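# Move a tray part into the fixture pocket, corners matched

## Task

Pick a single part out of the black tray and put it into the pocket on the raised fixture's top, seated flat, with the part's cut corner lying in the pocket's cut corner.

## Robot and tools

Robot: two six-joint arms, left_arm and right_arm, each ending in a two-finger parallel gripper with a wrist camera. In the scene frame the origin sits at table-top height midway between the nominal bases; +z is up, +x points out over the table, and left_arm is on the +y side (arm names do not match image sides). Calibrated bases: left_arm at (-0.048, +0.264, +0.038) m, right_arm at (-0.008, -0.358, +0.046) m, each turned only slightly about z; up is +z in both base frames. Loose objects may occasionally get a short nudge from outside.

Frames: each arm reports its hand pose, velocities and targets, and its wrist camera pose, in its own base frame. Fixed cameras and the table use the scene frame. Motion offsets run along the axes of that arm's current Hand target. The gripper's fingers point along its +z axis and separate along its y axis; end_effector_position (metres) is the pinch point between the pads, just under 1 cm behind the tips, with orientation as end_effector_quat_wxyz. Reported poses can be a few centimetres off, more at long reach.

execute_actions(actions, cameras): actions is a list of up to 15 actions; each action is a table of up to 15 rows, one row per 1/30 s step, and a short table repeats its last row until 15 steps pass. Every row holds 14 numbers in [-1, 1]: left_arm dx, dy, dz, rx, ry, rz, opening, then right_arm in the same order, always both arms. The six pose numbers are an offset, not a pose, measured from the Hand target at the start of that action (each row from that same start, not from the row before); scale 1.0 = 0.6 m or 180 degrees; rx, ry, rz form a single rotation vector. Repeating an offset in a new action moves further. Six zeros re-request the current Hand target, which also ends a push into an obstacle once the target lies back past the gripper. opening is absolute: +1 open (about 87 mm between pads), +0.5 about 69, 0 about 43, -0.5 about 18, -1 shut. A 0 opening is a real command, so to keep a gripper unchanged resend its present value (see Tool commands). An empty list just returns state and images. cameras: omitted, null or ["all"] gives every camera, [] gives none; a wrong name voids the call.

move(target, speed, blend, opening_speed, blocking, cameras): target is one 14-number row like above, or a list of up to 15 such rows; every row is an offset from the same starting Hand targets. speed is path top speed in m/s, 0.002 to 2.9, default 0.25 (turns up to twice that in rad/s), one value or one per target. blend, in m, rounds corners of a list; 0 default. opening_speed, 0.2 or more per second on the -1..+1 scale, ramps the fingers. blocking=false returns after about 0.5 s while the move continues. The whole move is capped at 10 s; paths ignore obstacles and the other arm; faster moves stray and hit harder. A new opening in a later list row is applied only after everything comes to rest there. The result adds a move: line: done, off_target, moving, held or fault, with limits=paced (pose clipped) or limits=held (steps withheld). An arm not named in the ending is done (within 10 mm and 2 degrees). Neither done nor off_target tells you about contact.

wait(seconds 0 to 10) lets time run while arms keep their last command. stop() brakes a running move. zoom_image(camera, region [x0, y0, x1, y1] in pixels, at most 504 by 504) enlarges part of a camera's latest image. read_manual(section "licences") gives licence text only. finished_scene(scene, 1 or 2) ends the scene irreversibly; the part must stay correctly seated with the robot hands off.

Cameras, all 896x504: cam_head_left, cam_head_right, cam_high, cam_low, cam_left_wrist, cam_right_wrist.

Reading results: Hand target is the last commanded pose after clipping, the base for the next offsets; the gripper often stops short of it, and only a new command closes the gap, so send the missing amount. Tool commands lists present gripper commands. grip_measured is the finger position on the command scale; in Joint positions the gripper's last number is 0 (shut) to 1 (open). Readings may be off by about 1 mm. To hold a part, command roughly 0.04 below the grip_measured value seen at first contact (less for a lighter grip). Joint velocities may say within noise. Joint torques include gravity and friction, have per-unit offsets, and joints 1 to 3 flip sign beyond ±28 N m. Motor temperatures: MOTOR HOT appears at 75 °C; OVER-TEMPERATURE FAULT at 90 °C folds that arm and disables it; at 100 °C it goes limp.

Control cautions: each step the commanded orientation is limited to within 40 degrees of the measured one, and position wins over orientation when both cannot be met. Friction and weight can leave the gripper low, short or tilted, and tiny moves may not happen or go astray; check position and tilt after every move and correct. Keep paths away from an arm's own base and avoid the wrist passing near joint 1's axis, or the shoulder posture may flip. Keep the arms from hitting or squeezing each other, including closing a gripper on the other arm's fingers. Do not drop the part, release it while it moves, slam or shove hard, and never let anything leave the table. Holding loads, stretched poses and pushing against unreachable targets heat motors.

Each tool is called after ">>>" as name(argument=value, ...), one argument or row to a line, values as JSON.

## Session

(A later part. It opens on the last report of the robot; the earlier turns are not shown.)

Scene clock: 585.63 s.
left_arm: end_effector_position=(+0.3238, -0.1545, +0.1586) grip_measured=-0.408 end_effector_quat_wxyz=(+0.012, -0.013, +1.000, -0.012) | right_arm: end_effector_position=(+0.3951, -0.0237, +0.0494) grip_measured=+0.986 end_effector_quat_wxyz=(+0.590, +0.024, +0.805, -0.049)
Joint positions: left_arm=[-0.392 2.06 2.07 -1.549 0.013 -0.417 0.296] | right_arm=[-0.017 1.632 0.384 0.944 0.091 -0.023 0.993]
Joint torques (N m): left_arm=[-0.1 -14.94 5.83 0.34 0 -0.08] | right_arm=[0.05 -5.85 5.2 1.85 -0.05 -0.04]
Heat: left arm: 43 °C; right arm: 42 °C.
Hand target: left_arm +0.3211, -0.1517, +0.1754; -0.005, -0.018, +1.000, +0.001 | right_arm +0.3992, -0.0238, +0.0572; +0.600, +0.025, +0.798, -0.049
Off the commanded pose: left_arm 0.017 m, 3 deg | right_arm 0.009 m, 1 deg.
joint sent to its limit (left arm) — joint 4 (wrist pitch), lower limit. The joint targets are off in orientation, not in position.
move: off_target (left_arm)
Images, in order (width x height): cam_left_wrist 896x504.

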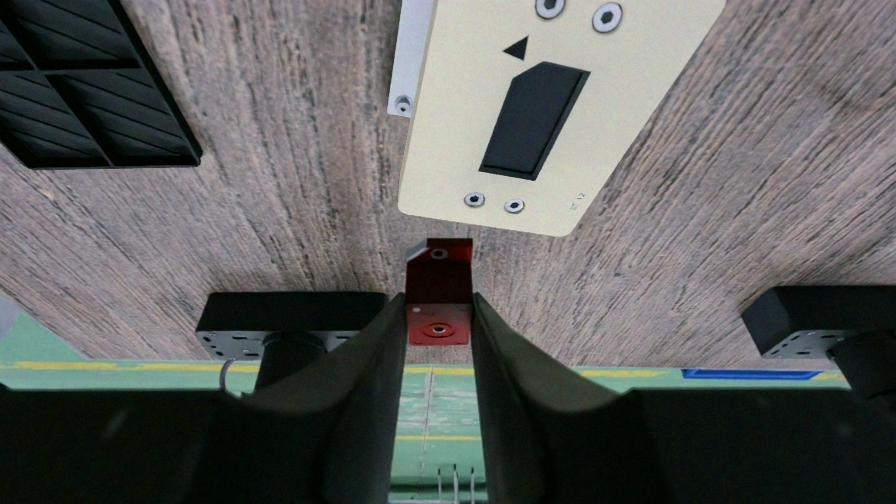

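>>> move(
  target=[-0.0658,-0.066,0.1058,0,0.0006,0.067,-0.52,0,0,0,0,0,0,1],
  speed=0.1,
  cameras=["cam_left_wrist","cam_head_left","cam_head_right","cam_high"],
)

>>> zoom_image(
  camera="cam_left_wrist",
  region=[350, 170, 530, 350],
)

>>> zoom_image(
  camera="cam_head_left",
  region=[300, 195, 350, 245],
)

Scene clock: 610.13 s.
left_arm: end_effector_position=(+0.3537, -0.1895, +0.1151) grip_measured=-0.408 end_effector_quat_wxyz=(-0.007, +0.076, +0.997, -0.003) | right_arm: end_effector_position=(+0.3951, -0.0237, +0.0494) grip_measured=+0.986 end_effector_quat_wxyz=(+0.590, +0.024, +0.805, -0.049)
Joint positions: left_arm=[-0.456 2.308 2.288 -1.562 0.012 -0.303 0.296] | right_arm=[-0.017 1.632 0.384 0.944 0.091 -0.023 0.993]
Joint torques (N m): left_arm=[-0.14 -9.77 8.42 0.39 -0.01 0.24] | right_arm=[0.05 -5.85 5.2 1.85 -0.05 -0.03]
Motor temperatures (°C): left_arm=[18 47 29 21 18 19 20] | right_arm=[21 27 26 43 20 19 17]
Heat: left arm: 47 °C; right arm: 43 °C.
Hand target: left_arm +0.3612, -0.1898, +0.1114; -0.006, +0.087, +0.996, +0.001 | right_arm +0.3992, -0.0238, +0.0572; +0.600, +0.025, +0.798, -0.049
Off the commanded pose: left_arm 0.008 m, 1 deg | right_arm 0.009 m, 1 deg.
joint read past its limit (left arm) — joint 4 (wrist pitch), lower limit.
joint sent to its limit (left arm) — joint 4 (wrist pitch), lower limit. The joint targets still meet the commanded pose.
move: done
Images, in order (width x height): cam_head_left 896x504, cam_head_right 896x504, cam_high 896x504, cam_left_wrist 896x504.

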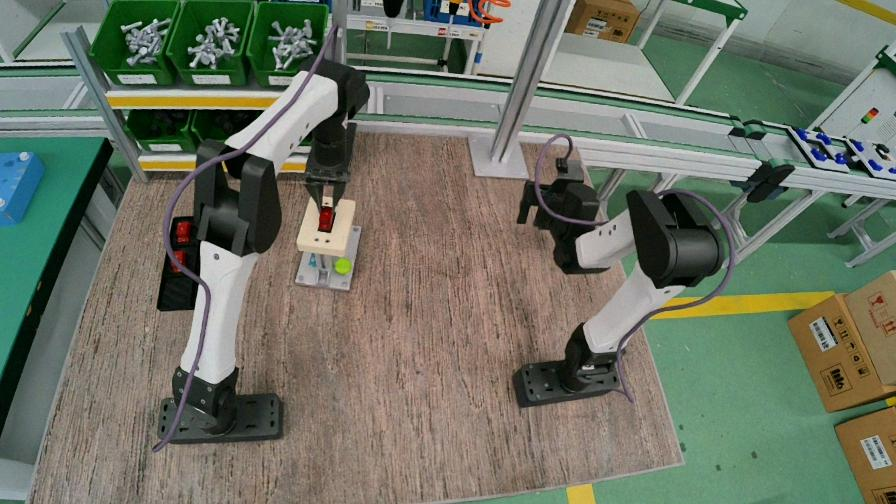

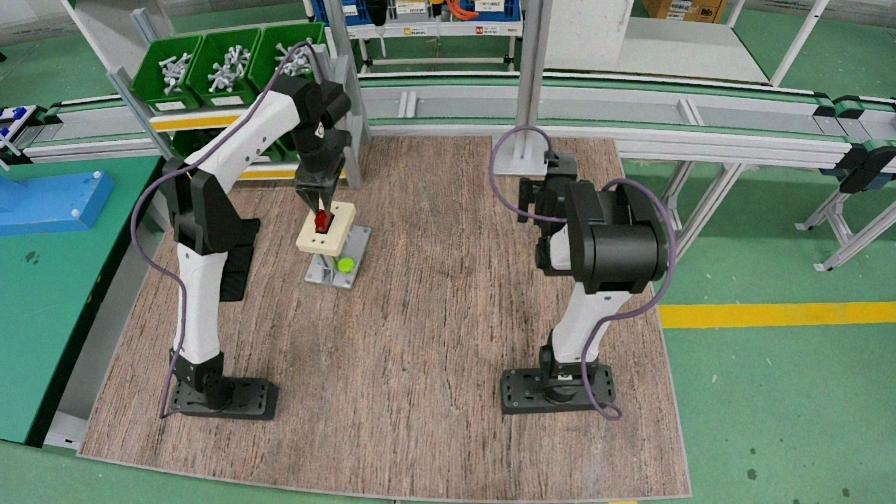

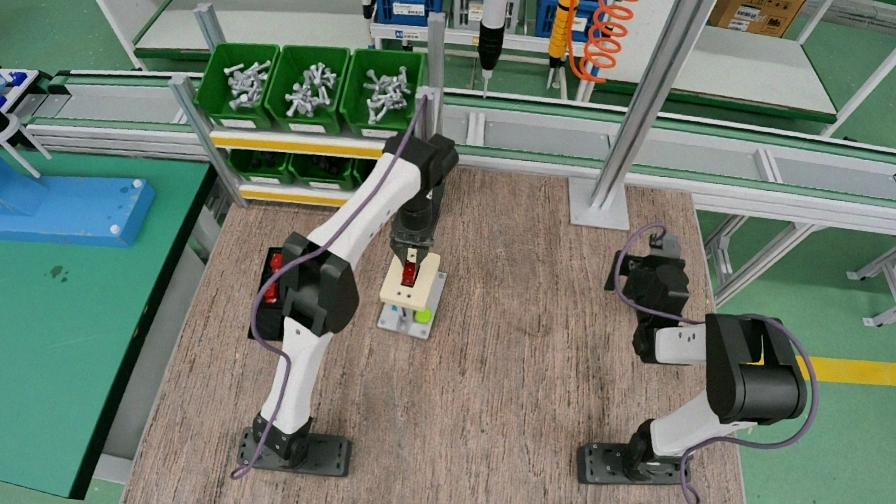

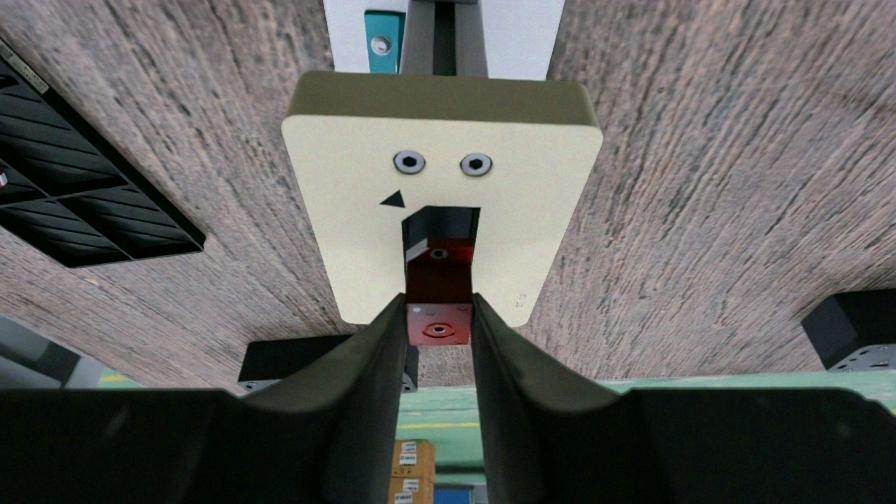

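Scaled by 2.800 from the camera's 896x504 image, which has a finer 1280x720 frame.

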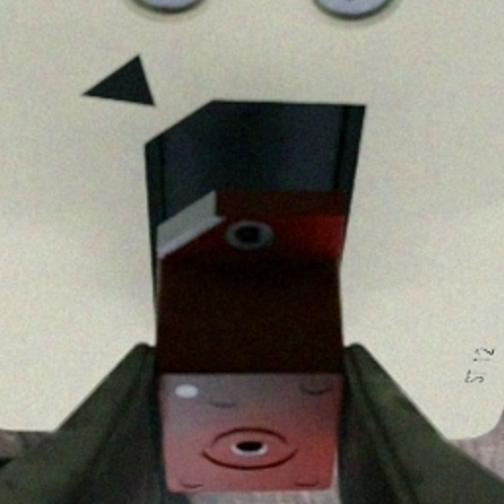

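Scaled by 10.080 from the camera's 896x504 image, which has a finer 1280x720 frame.

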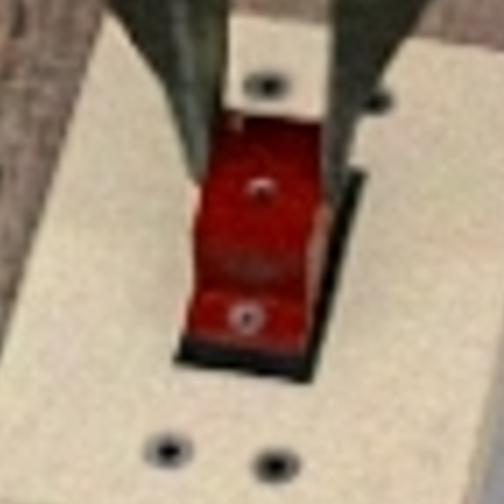

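>>> move(
  target=[0,0.045,-0.005,0,0,-0.06,-0.52,0,0,0,0,0,0,1],
  speed=0.12,
  cameras=["cam_left_wrist"],
)

Scene clock: 630.67 s.
left_arm: end_effector_position=(+0.3580, -0.1724, +0.1121) grip_measured=-0.408 end_effector_quat_wxyz=(-0.018, +0.019, +1.000, +0.001) | right_arm: end_effector_position=(+0.3951, -0.0237, +0.0494) grip_measured=+0.986 end_effector_quat_wxyz=(+0.590, +0.024, +0.805, -0.049)
Joint positions: left_arm=[-0.406 2.308 2.271 -1.568 0.012 -0.367 0.296] | right_arm=[-0.017 1.632 0.384 0.944 0.091 -0.023 0.993]
Joint torques (N m): left_arm=[2.25 -13.16 5.3 0.44 -0.03 -0.23] | right_arm=[0.03 -5.85 5.2 1.84 -0.05 -0.04]
Heat: left arm: 44 °C; right arm: 43 °C.
Hand target: left_arm +0.3660, -0.1633, +0.1144; -0.006, -0.007, +1.000, +0.001 | right_arm +0.3992, -0.0238, +0.0572; +0.600, +0.025, +0.798, -0.049
Off the commanded pose: left_arm 0.012 m, 3 deg | right_arm 0.009 m, 1 deg.
joint read past its limit (left arm) — joint 4 (wrist pitch), lower limit.
move: off_target (left_arm)
Images, in order (width x height): cam_left_wrist 896x504.

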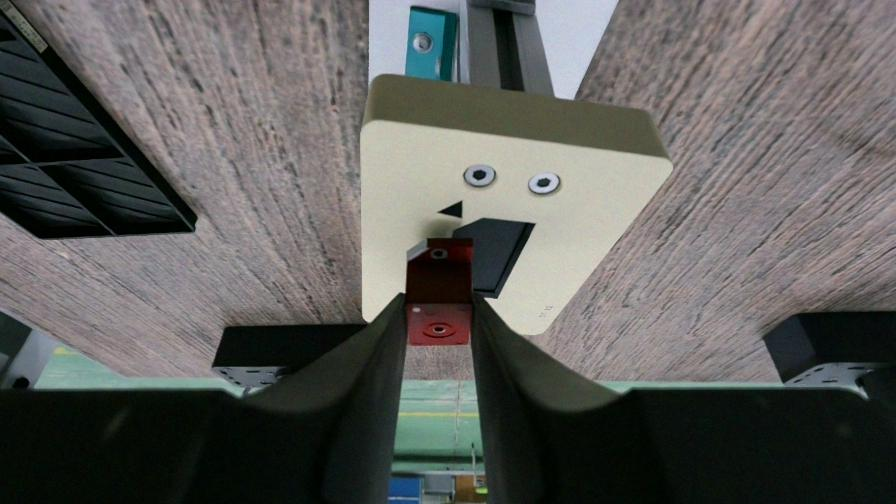

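>>> move(
  target=[0.003,-0.0457,0.0107,0,0,0.0722,-0.52,0,0,0,0,0,0,1],
  speed=0.1,
  cameras=["cam_left_wrist","cam_head_left","cam_head_right","cam_high"],
)

>>> zoom_image(
  camera="cam_left_wrist",
  region=[350, 170, 530, 350],
)

>>> zoom_image(
  camera="cam_head_left",
  region=[300, 195, 350, 245],
)

Scene clock: 640.97 s.
left_arm: end_effector_position=(+0.3527, -0.1845, +0.1124) grip_measured=-0.408 end_effector_quat_wxyz=(-0.020, +0.080, +0.997, +0.001) | right_arm: end_effector_position=(+0.3951, -0.0237, +0.0494) grip_measured=+0.986 end_effector_quat_wxyz=(+0.590, +0.024, +0.805, -0.049)
Joint positions: left_arm=[-0.447 2.326 2.303 -1.586 0.012 -0.287 0.296] | right_arm=[-0.017 1.632 0.384 0.944 0.091 -0.023 0.993]
Joint torques (N m): left_arm=[-1.18 -9.73 8.79 0.59 -0.01 0.44] | right_arm=[0.05 -5.85 5.19 1.84 -0.04 -0.04]
Heat: left arm: 45 °C; right arm: 43 °C.
Hand target: left_arm +0.3645, -0.1906, +0.1079; -0.006, +0.107, +0.994, +0.000 | right_arm +0.3992, -0.0238, +0.0572; +0.600, +0.025, +0.798, -0.049
Off the commanded pose: left_arm 0.014 m, 3 deg | right_arm 0.009 m, 1 deg.
joint read past its limit (left arm) — joint 4 (wrist pitch), lower limit.
joint sent to its limit (left arm) — joint 4 (wrist pitch), lower limit. The joint targets still meet the commanded pose.
move: off_target (left_arm)
Images, in order (width x height): cam_head_left 896x504, cam_head_right 896x504, cam_high 896x504, cam_left_wrist 896x504.

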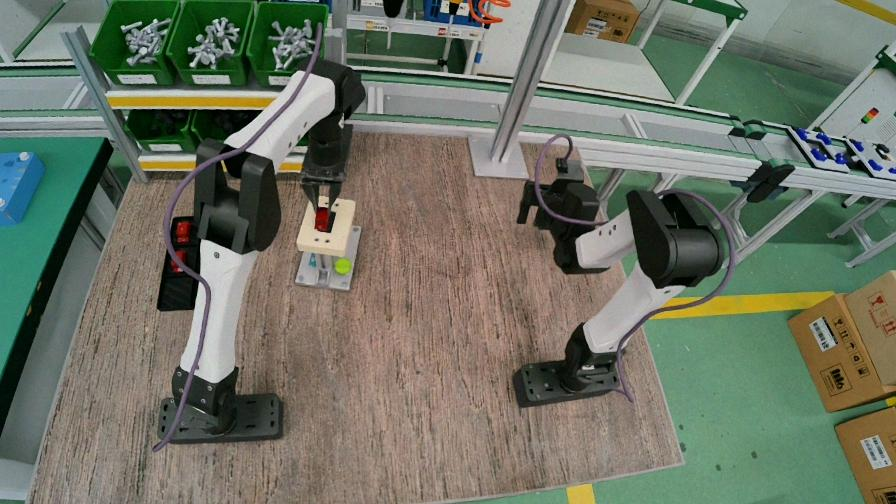

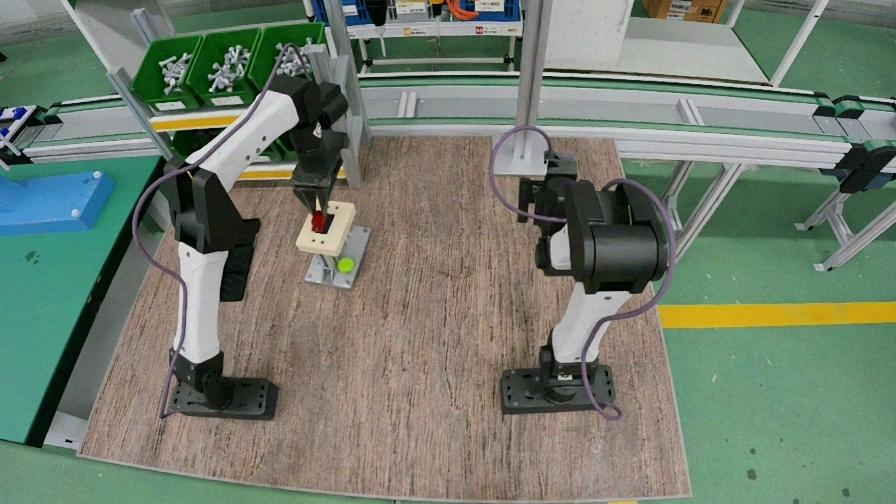

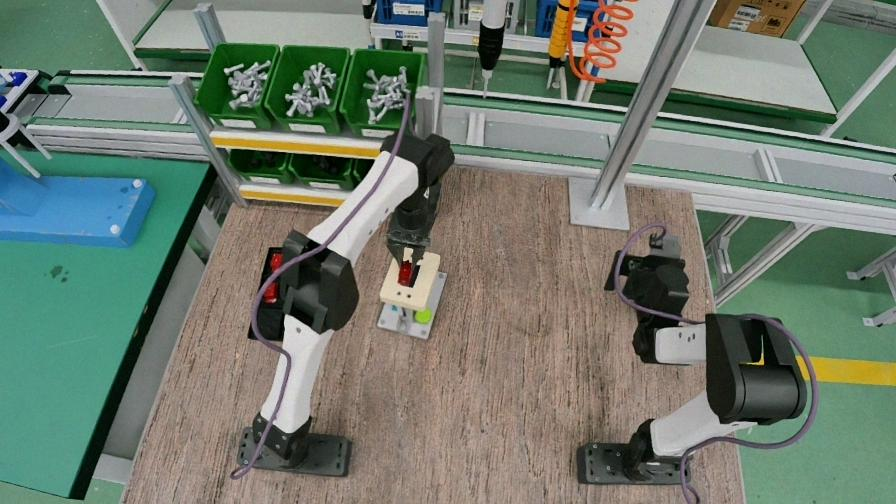

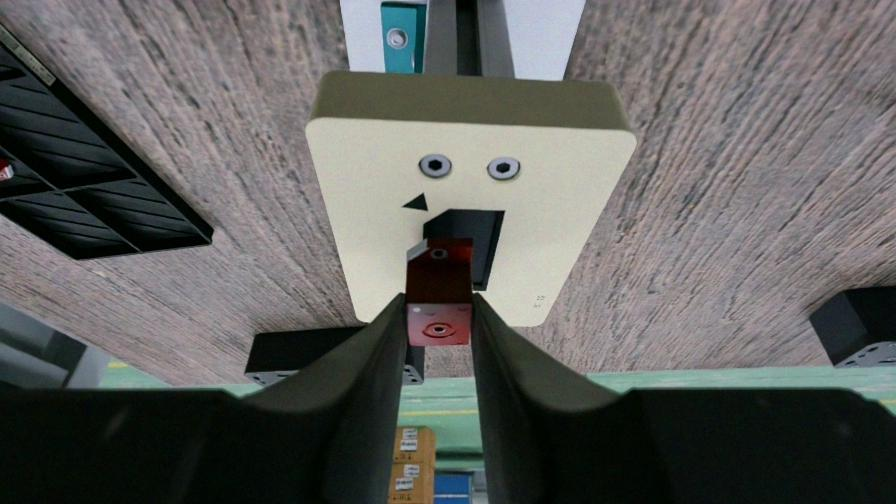

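Scaled by 2.800 from the camera's 896x504 image, which has a finer 1280x720 frame.

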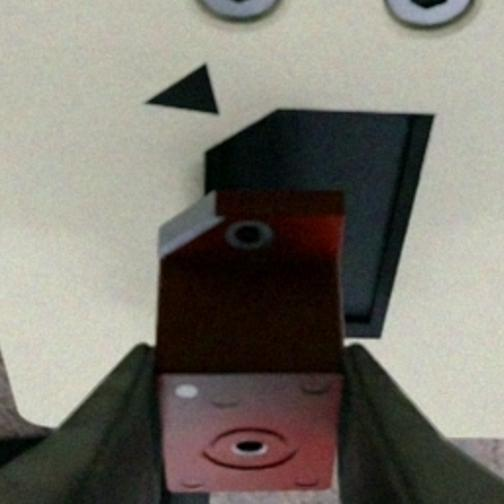

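Scaled by 10.080 from the camera's 896x504 image, which has a finer 1280x720 frame.

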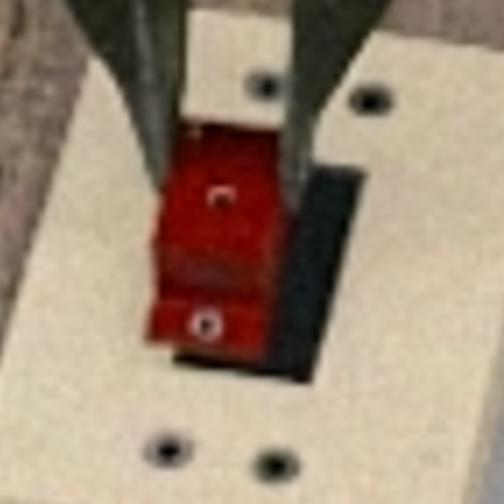

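>>> move(
  target=[
    [-0.01,-0.0267,0,0,0,0.0372,-0.52,0,0,0,0,0,0,1],
    [0,0.0133,0,0,0,-0.0405,-0.52,0,0,0,0,0,0,1],
    [-0.005,-0.0117,0,0,0,0.015,-0.52,0,0,0,0,0,0,1],
    [0,0.005,0,0,0,-0.0239,-0.52,0,0,0,0,0,0,1],
    [0,-0.0058,0,0,0,0.0039,-0.52,0,0,0,0,0,0,1],
    [0,0.0008,0,0,0,-0.0128,-0.52,0,0,0,0,0,0,1],
    [0,-0.0017,0,0,0,-0.0072,-0.52,0,0,0,0,0,0,1],
  ],
  speed=0.06,
  cameras=["cam_left_wrist","cam_head_left","cam_head_right","cam_high"],
)

>>> zoom_image(
  camera="cam_left_wrist",
  region=[350, 170, 530, 350],
)

>>> zoom_image(
  camera="cam_head_left",
  region=[300, 195, 350, 245],
)

Scene clock: 673.07 s.
left_arm: end_effector_position=(+0.3621, -0.1958, +0.1049) grip_measured=-0.408 end_effector_quat_wxyz=(-0.007, +0.110, +0.994, -0.005) | right_arm: end_effector_position=(+0.3951, -0.0237, +0.0494) grip_measured=+0.986 end_effector_quat_wxyz=(+0.590, +0.024, +0.805, -0.049)
Joint positions: left_arm=[-0.465 2.365 2.345 -1.561 0.014 -0.244 0.296] | right_arm=[-0.017 1.632 0.384 0.944 0.091 -0.023 0.993]
Joint torques (N m): left_arm=[0.57 -13.86 4.74 0.4 -0.03 -0.2] | right_arm=[0.03 -5.85 5.18 1.84 -0.04 -0.04]
Motor temperatures (°C): left_arm=[18 42 31 21 18 19 21] | right_arm=[21 27 26 43 20 19 17]
Heat: left arm: 42 °C; right arm: 43 °C.
Hand target: left_arm +0.3643, -0.1915, +0.1080; -0.006, +0.095, +0.995, +0.001 | right_arm +0.3992, -0.0238, +0.0572; +0.600, +0.025, +0.798, -0.049
Off the commanded pose: left_arm 0.006 m, 2 deg | right_arm 0.009 m, 1 deg.
joint read past its limit (left arm) — joint 4 (wrist pitch), lower limit.
joint sent to its limit (left arm) — joint 4 (wrist pitch), lower limit. The joint targets still meet the commanded pose.
move: done
Images, in order (width x height): cam_head_left 896x504, cam_head_right 896x504, cam_high 896x504, cam_left_wrist 896x504.

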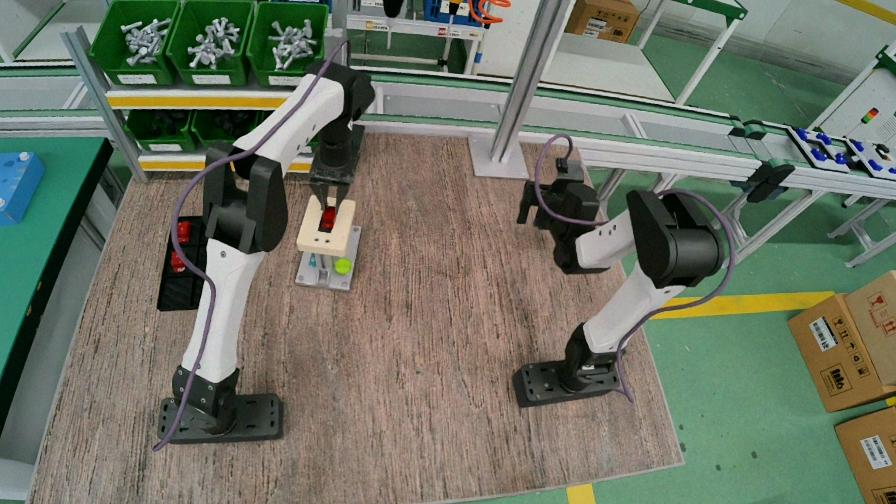

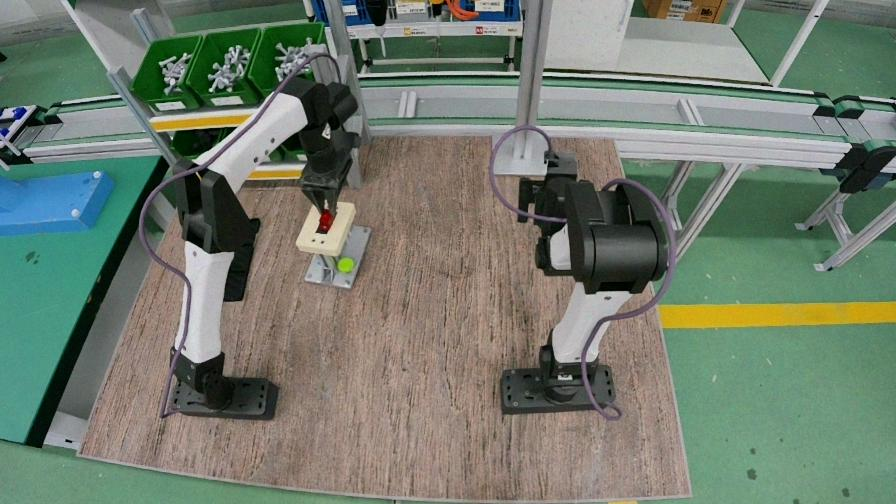

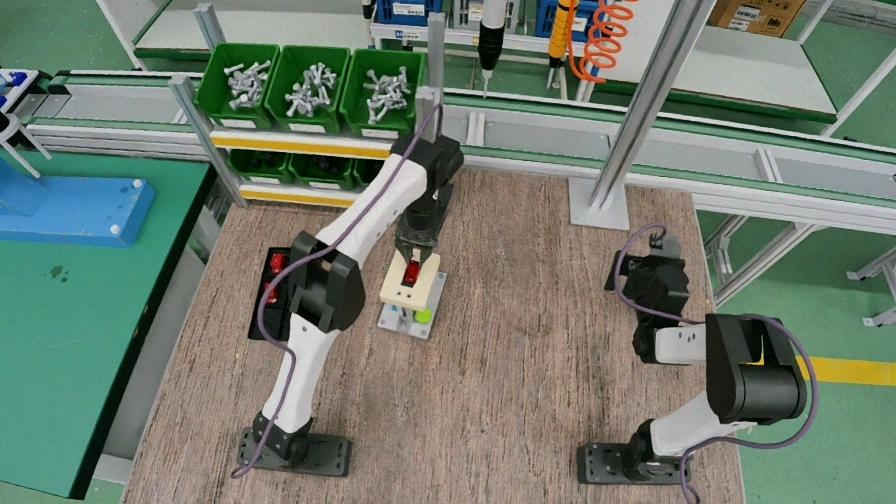

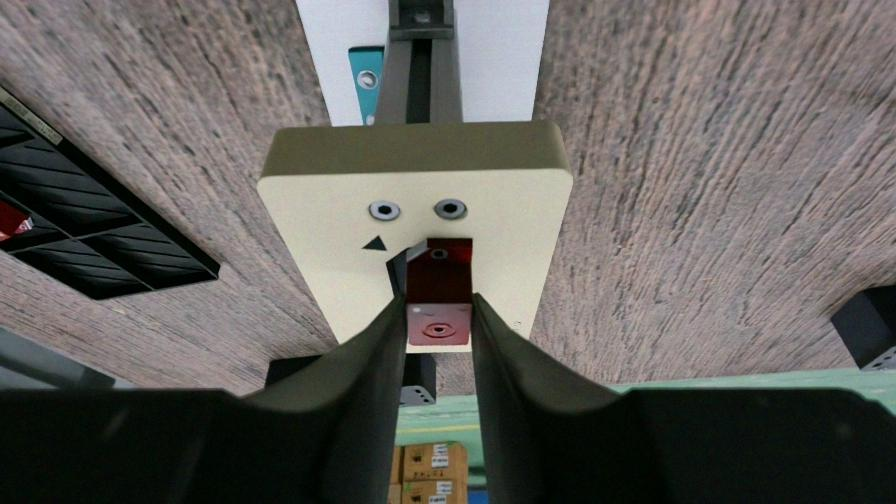

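Scaled by 2.800 from the camera's 896x504 image, which has a finer 1280x720 frame.

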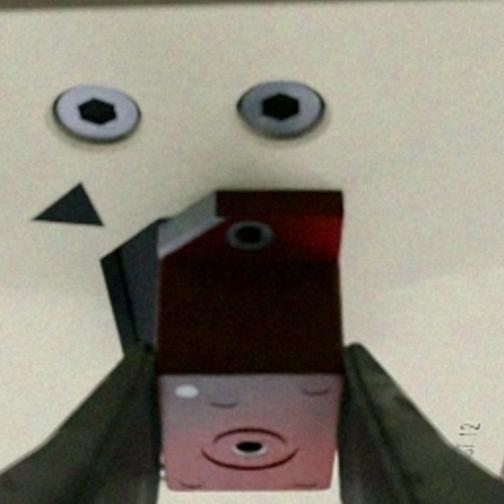

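Scaled by 10.080 from the camera's 896x504 image, which has a finer 1280x720 frame.

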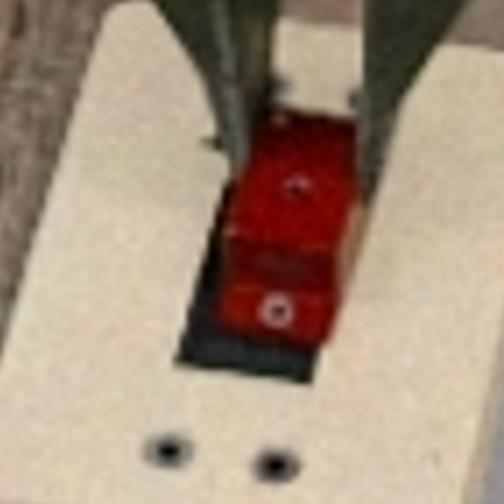

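>>> move(
  target=[
    [0.0193,0.0167,-0.02,0,0,-0.037,-0.52,0,0,0,0,0,0,1],
    [0.0043,-0.0117,-0.013,0,0,0.02,-0.52,0,0,0,0,0,0,1],
    [0.0123,0.008,-0.012,0,0,-0.015,-0.52,0,0,0,0,0,0,1],
    [0.0078,-0.005,-0.011,0,0,0.008,-0.52,0,0,0,0,0,0,1],
    [0.0103,0.003,-0.01,0,0,-0.006,-0.52,0,0,0,0,0,0,1],
    [0.0093,-0.0015,-0.01,0,0,0,-0.52,0,0,0,0,0,0,1],
    [0.0093,0,-0.01,0,0,-0.002,-0.52,0,0,0,0,0,0,1],
  ],
  speed=0.06,
  cameras=["cam_left_wrist","cam_head_left","cam_head_right","cam_high"],
)

>>> zoom_image(
  camera="cam_left_wrist",
  region=[350, 170, 530, 350],
)

>>> zoom_image(
  camera="cam_head_left",
  region=[300, 195, 350, 245],
)

Scene clock: 701.50 s.
left_arm: end_effector_position=(+0.3568, -0.1952, +0.1094) grip_measured=-0.408 end_effector_quat_wxyz=(-0.004, +0.108, +0.994, -0.007) | right_arm: end_effector_position=(+0.3951, -0.0237, +0.0494) grip_measured=+0.986 end_effector_quat_wxyz=(+0.590, +0.024, +0.805, -0.049)
Joint positions: left_arm=[-0.468 2.325 2.295 -1.543 0.015 -0.252 0.296] | right_arm=[-0.017 1.632 0.384 0.944 0.091 -0.023 0.993]
Joint torques (N m): left_arm=[0.61 -12.71 6.89 0.23 -0.04 -0.2] | right_arm=[0.05 -5.85 5.2 1.85 -0.04 -0.04]
Heat: left arm: 46 °C; right arm: 43 °C.
Hand target: left_arm +0.3589, -0.1906, +0.1141; -0.006, +0.092, +0.996, +0.000 | right_arm +0.3992, -0.0238, +0.0572; +0.600, +0.025, +0.798, -0.049
Off the commanded pose: left_arm 0.007 m, 2 deg | right_arm 0.009 m, 1 deg.
joint sent to its limit (left arm) — joint 4 (wrist pitch), lower limit. The joint targets still meet the commanded pose.
move: done
Images, in order (width x height): cam_head_left 896x504, cam_head_right 896x504, cam_high 896x504, cam_left_wrist 896x504.

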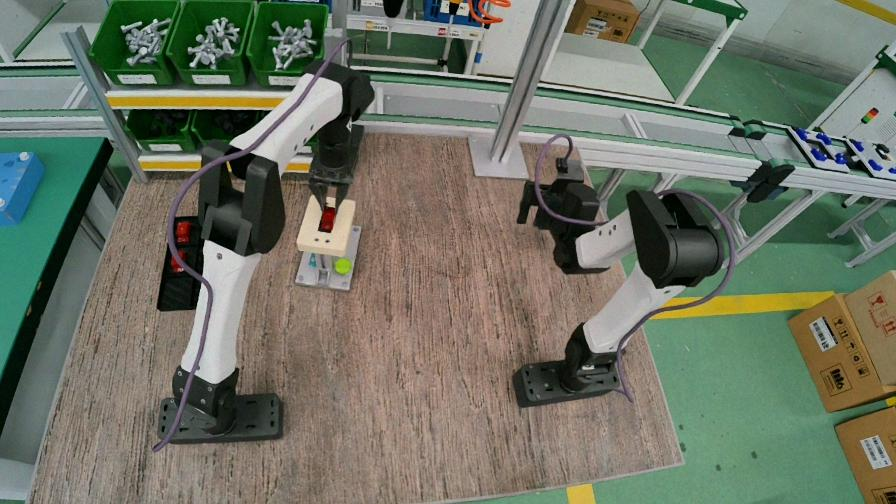

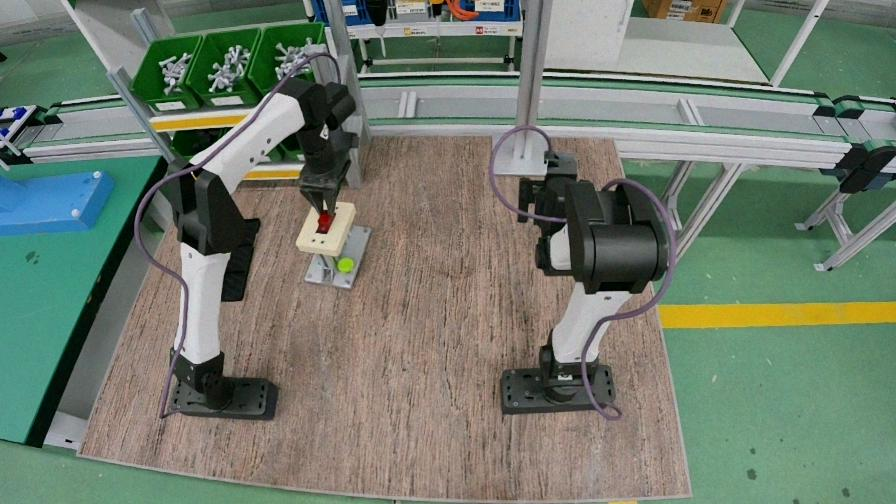

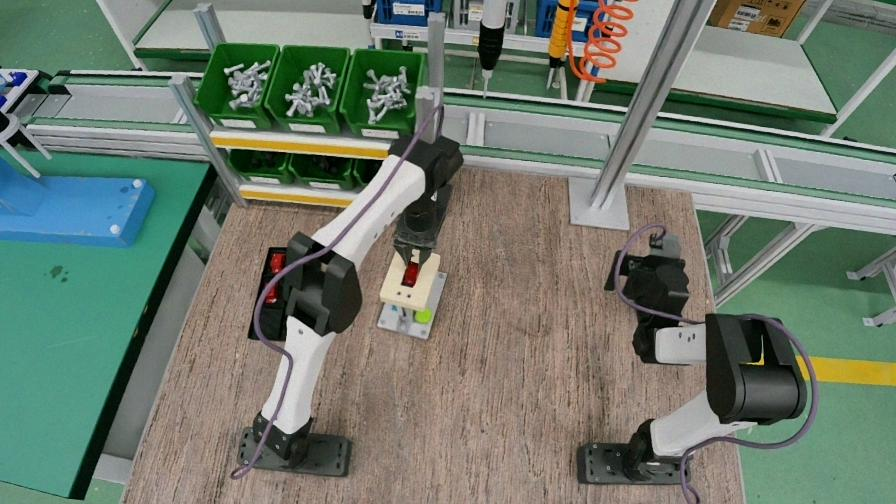

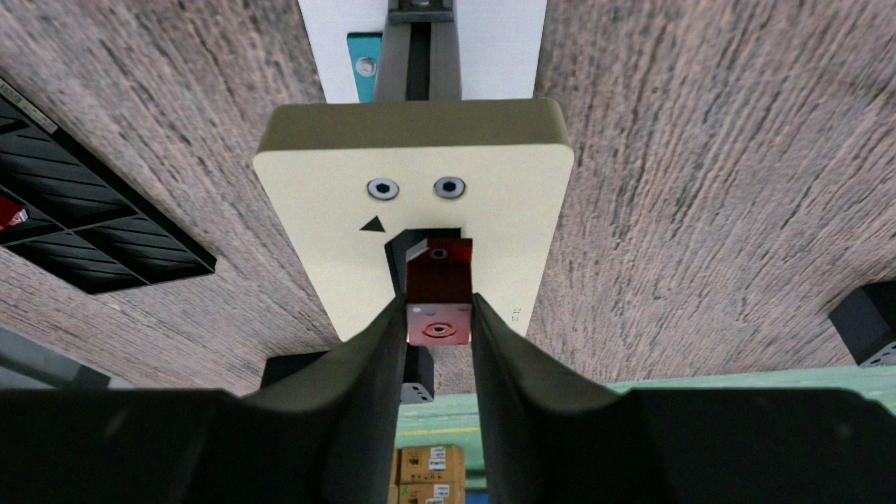

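Scaled by 2.800 from the camera's 896x504 image, which has a finer 1280x720 frame.

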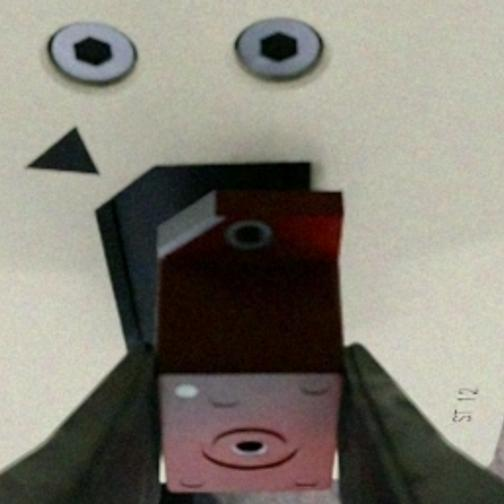

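Scaled by 10.080 from the camera's 896x504 image, which has a finer 1280x720 frame.

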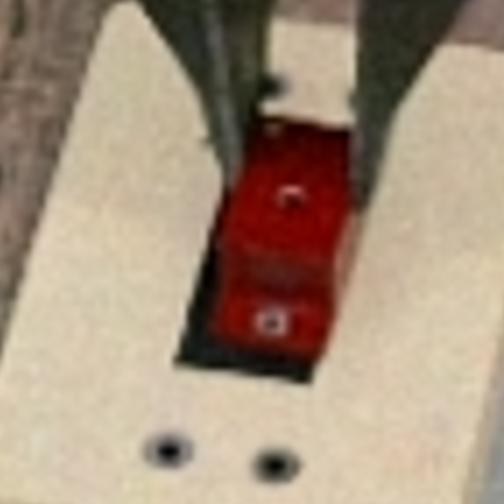

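>>> move(
  target=[
    [0.01,0.026,-0.01,0,0,-0.0464,-0.52,0,0,0,0,0,0,1],
    [-0.005,-0.0024,-0.003,0,0,0.0106,-0.52,0,0,0,0,0,0,1],
    [0.003,0.0173,-0.002,0,0,-0.0244,-0.52,0,0,0,0,0,0,1],
    [-0.0015,0.0043,-0.001,0,0,-0.0014,-0.52,0,0,0,0,0,0,1],
    [0.001,0.0123,0,0,0,-0.0154,-0.52,0,0,0,0,0,0,1],
    [0,0.0078,0,0,0,-0.0094,-0.52,0,0,0,0,0,0,1],
    [0,0.0093,0,0,0,-0.0114,-0.52,0,0,0,0,0,0,1],
  ],
  speed=0.06,
  cameras=["cam_left_wrist","cam_head_left","cam_head_right","cam_high"],
)

>>> zoom_image(
  camera="cam_left_wrist",
  region=[350, 170, 530, 350],
)

>>> zoom_image(
  camera="cam_head_left",
  region=[300, 195, 350, 245],
)

Scene clock: 728.03 s.
left_arm: end_effector_position=(+0.3536, -0.1920, +0.1106) grip_measured=-0.408 end_effector_quat_wxyz=(-0.010, +0.106, +0.994, -0.005) | right_arm: end_effector_position=(+0.3951, -0.0237, +0.0494) grip_measured=+0.986 end_effector_quat_wxyz=(+0.590, +0.024, +0.805, -0.049)
Joint positions: left_arm=[-0.465 2.318 2.286 -1.554 0.015 -0.252 0.296] | right_arm=[-0.017 1.632 0.384 0.944 0.091 -0.023 0.993]
Joint torques (N m): left_arm=[1.73 -12.53 6.8 0.32 -0.05 -0.4] | right_arm=[0.03 -5.85 5.19 1.85 -0.04 -0.04]
Motor temperatures (°C): left_arm=[18 47 29 20 18 19 21] | right_arm=[21 27 26 43 20 19 17]
Heat: left arm: 47 °C; right arm: 43 °C.
Hand target: left_arm +0.3599, -0.1851, +0.1141; -0.006, +0.074, +0.997, +0.001 | right_arm +0.3992, -0.0238, +0.0572; +0.600, +0.025, +0.798, -0.049
Off the commanded pose: left_arm 0.010 m, 4 deg | right_arm 0.009 m, 1 deg.
joint sent to its limit (left arm) — joint 4 (wrist pitch), lower limit. The joint targets still meet the commanded pose.
move: off_target (left_arm)
Images, in order (width x height): cam_head_left 896x504, cam_head_right 896x504, cam_high 896x504, cam_left_wrist 896x504.

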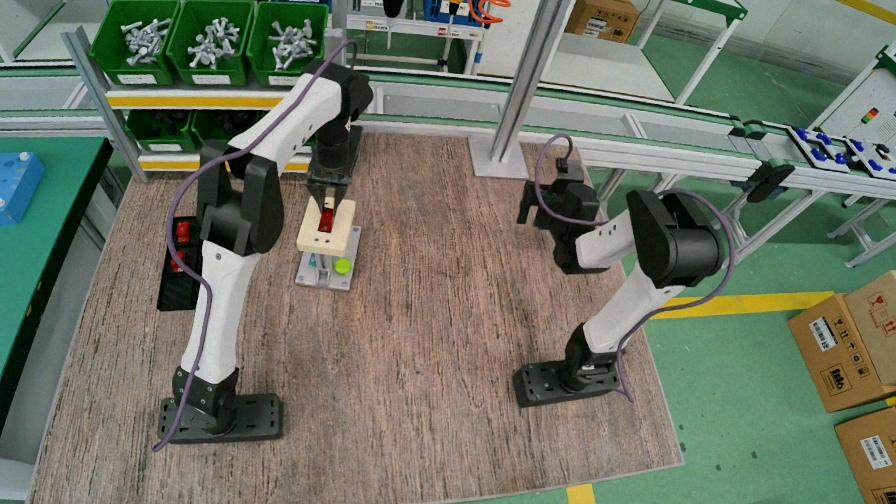

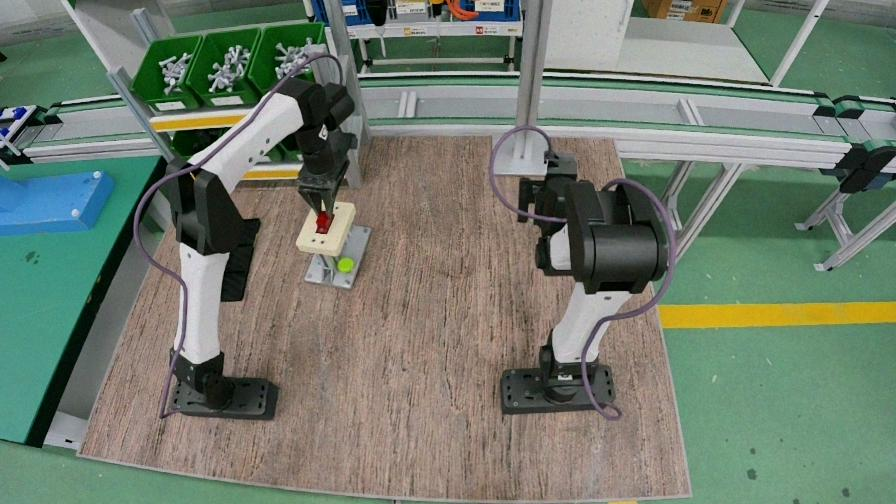

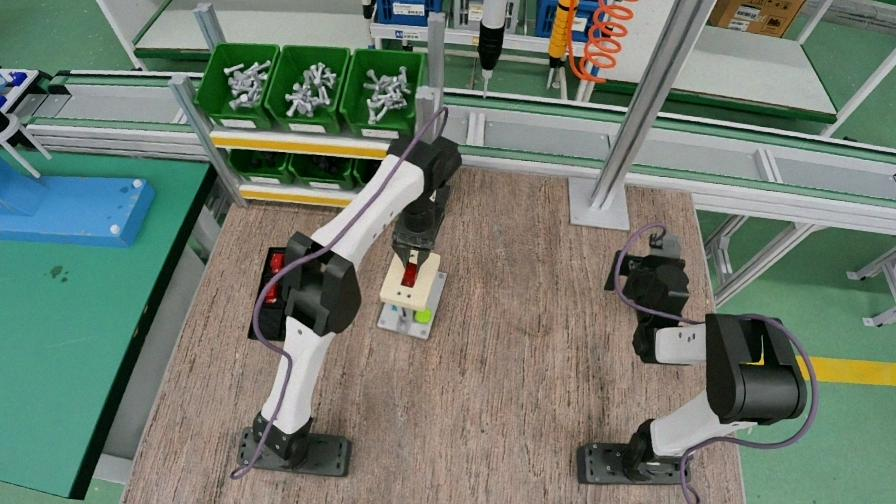

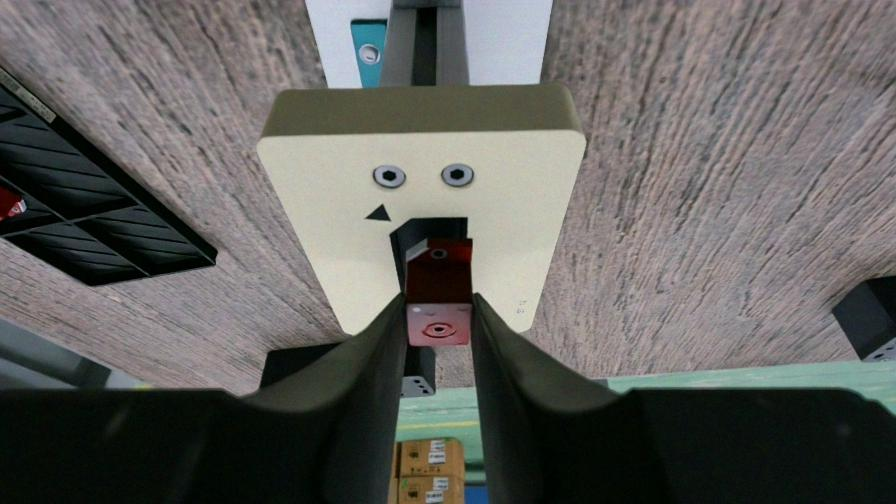

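Scaled by 2.800 from the camera's 896x504 image, which has a finer 1280x720 frame.

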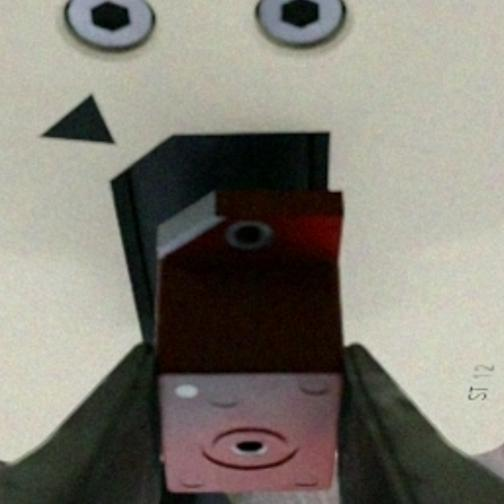

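Scaled by 10.080 from the camera's 896x504 image, which has a finer 1280x720 frame.

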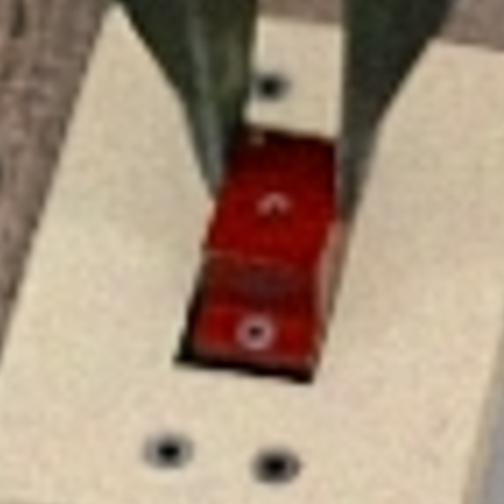

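>>> move(
  target=[-0.005,0.018,0,0,0,-0.018,-0.52,0,0,0,0,0,0,1],
  speed=0.06,
  cameras=[],
)

Scene clock: 733.77 s.
left_arm: end_effector_position=(+0.3544, -0.1905, +0.1106) grip_measured=-0.408 end_effector_quat_wxyz=(-0.010, +0.103, +0.995, -0.005) | right_arm: end_effector_position=(+0.3951, -0.0237, +0.0494) grip_measured=+0.986 end_effector_quat_wxyz=(+0.590, +0.024, +0.805, -0.049)
Joint positions: left_arm=[-0.46 2.318 2.286 -1.554 0.015 -0.253 0.296] | right_arm=[-0.017 1.632 0.384 0.944 0.091 -0.023 0.993]
Joint torques (N m): left_arm=[4.14 -12.82 6.27 0.32 -0.05 -0.65] | right_arm=[0.05 -5.85 5.19 1.84 -0.05 -0.04]
Heat: left arm: 47 °C; right arm: 43 °C.
Hand target: left_arm +0.3645, -0.1749, +0.1140; -0.006, +0.046, +0.999, +0.001 | right_arm +0.3992, -0.0238, +0.0572; +0.600, +0.025, +0.798, -0.049
Off the commanded pose: left_arm 0.019 m, 7 deg | right_arm 0.009 m, 1 deg.
joint sent to its limit (left arm) — joint 4 (wrist pitch), lower limit. The joint targets still meet the commanded pose.
move: off_target (left_arm)
No camera images: "cameras" was empty.

>>> move(
  target=[-0.004,0.007,0,0,0,-0.02,-0.52,0,0,0,0,0,0,1],
  speed=0.06,
  cameras=[],
)

Scene clock: 738.03 s.
left_arm: end_effector_position=(+0.3546, -0.1906, +0.1106) grip_measured=-0.408 end_effector_quat_wxyz=(-0.010, +0.093, +0.996, -0.005) | right_arm: end_effector_position=(+0.3951, -0.0237, +0.0494) grip_measured=+0.986 end_effector_quat_wxyz=(+0.590, +0.024, +0.805, -0.049)
Joint positions: left_arm=[-0.458 2.318 2.286 -1.554 0.017 -0.271 0.296] | right_arm=[-0.017 1.632 0.384 0.944 0.091 -0.023 0.993]
Joint torques (N m): left_arm=[5.45 -12.81 6.26 0.31 -0.06 -0.9] | right_arm=[0.03 -5.85 5.2 1.85 -0.04 -0.04]
Heat: left arm: 47 °C; right arm: 43 °C.
Hand target: left_arm +0.3673, -0.1710, +0.1140; -0.006, +0.015, +1.000, +0.001 | right_arm +0.3992, -0.0238, +0.0572; +0.600, +0.025, +0.798, -0.049
Off the commanded pose: left_arm 0.024 m, 9 deg | right_arm 0.009 m, 1 deg.
joint sent to its limit (left arm) — joint 4 (wrist pitch), lower limit. The joint targets still meet the commanded pose.
move: off_target (left_arm)
No camera images: "cameras" was empty.

>>> move(
  target=[-0.013,0.008,0,0,0,-0.004,-0.52,0,0,0,0,0,0,1],
  speed=0.06,
  cameras=[],
)

Scene clock: 754.13 s.
left_arm: end_effector_position=(+0.3571, -0.1747, +0.1132) grip_measured=-0.408 end_effector_quat_wxyz=(-0.021, +0.041, +0.999, -0.001) | right_arm: end_effector_position=(+0.3951, -0.0237, +0.0494) grip_measured=+0.986 end_effector_quat_wxyz=(+0.590, +0.024, +0.805, -0.049)
Joint positions: left_arm=[-0.414 2.318 2.292 -1.582 0.017 -0.332 0.296] | right_arm=[-0.017 1.632 0.384 0.944 0.091 -0.023 0.993]
Joint torques (N m): left_arm=[2.93 -11.26 8.31 0.56 -0.08 -0.29] | right_arm=[0.05 -5.83 5.19 1.84 -0.05 -0.04]
Heat: left arm: 47 °C; right arm: 43 °C.
Hand target: left_arm +0.3752, -0.1663, +0.1139; -0.006, +0.008, +1.000, +0.001 | right_arm +0.3992, -0.0238, +0.0572; +0.600, +0.025, +0.798, -0.049
Off the commanded pose: left_arm 0.020 m, 4 deg | right_arm 0.009 m, 1 deg.
joint read past its limit (left arm) — joint 4 (wrist pitch), lower limit.
joint sent to its limit (left arm) — joint 4 (wrist pitch), lower limit. The joint targets still meet the commanded pose.
move: off_target (left_arm)
No camera images: "cameras" was empty.

>>> move(
  target=[0.0227,-0.047,0.0033,0,-0.0134,0.0644,-0.52,0,0,0,0,0,0,1],
  speed=0.1,
  cameras=["cam_left_wrist"],
)

>>> zoom_image(
  camera="cam_left_wrist",
  region=[350, 170, 530, 350],
)

Scene clock: 783.77 s.
left_arm: end_effector_position=(+0.3500, -0.1911, +0.1105) grip_measured=-0.408 end_effector_quat_wxyz=(-0.015, +0.096, +0.995, +0.005) | right_arm: end_effector_position=(+0.3951, -0.0237, +0.0494) grip_measured=+0.986 end_effector_quat_wxyz=(+0.590, +0.024, +0.805, -0.049)
Joint positions: left_arm=[-0.47 2.318 2.283 -1.567 0.002 -0.278 0.296] | right_arm=[-0.017 1.632 0.384 0.944 0.091 -0.023 0.993]
Joint torques (N m): left_arm=[-0.61 -13.23 5.65 0.75 -0.08 0.24] | right_arm=[0.03 -5.85 5.2 1.85 -0.05 -0.04]
Heat: left arm: 45 °C; right arm: 44 °C.
Hand target: left_arm +0.3611, -0.1942, +0.1121; +0.015, +0.109, +0.994, +0.000 | right_arm +0.3992, -0.0238, +0.0572; +0.600, +0.025, +0.798, -0.049
Off the commanded pose: left_arm 0.012 m, 4 deg | right_arm 0.009 m, 1 deg.
joint read past its limit (left arm) — joint 4 (wrist pitch), lower limit.
move: off_target (left_arm)
Images, in order (width x height): cam_left_wrist 896x504.

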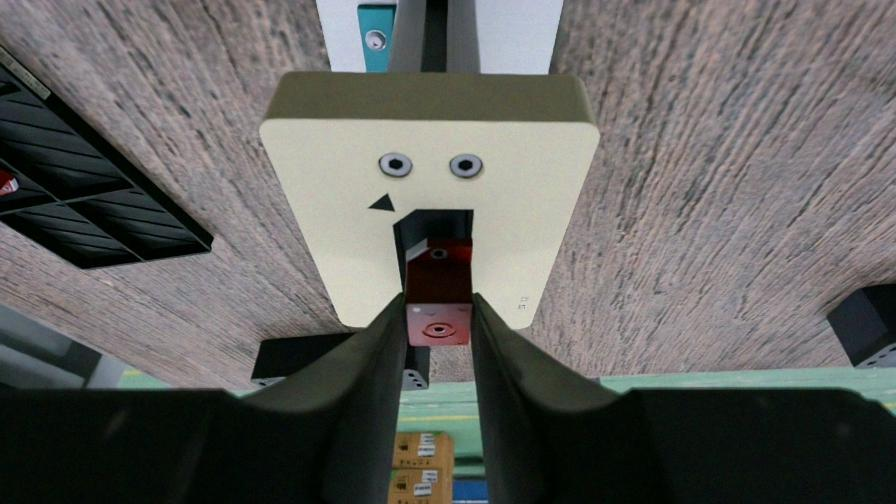

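Scaled by 2.800 from the camera's 896x504 image, which has a finer 1280x720 frame.

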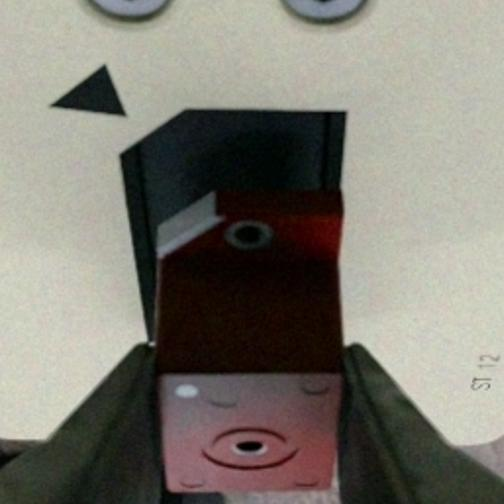

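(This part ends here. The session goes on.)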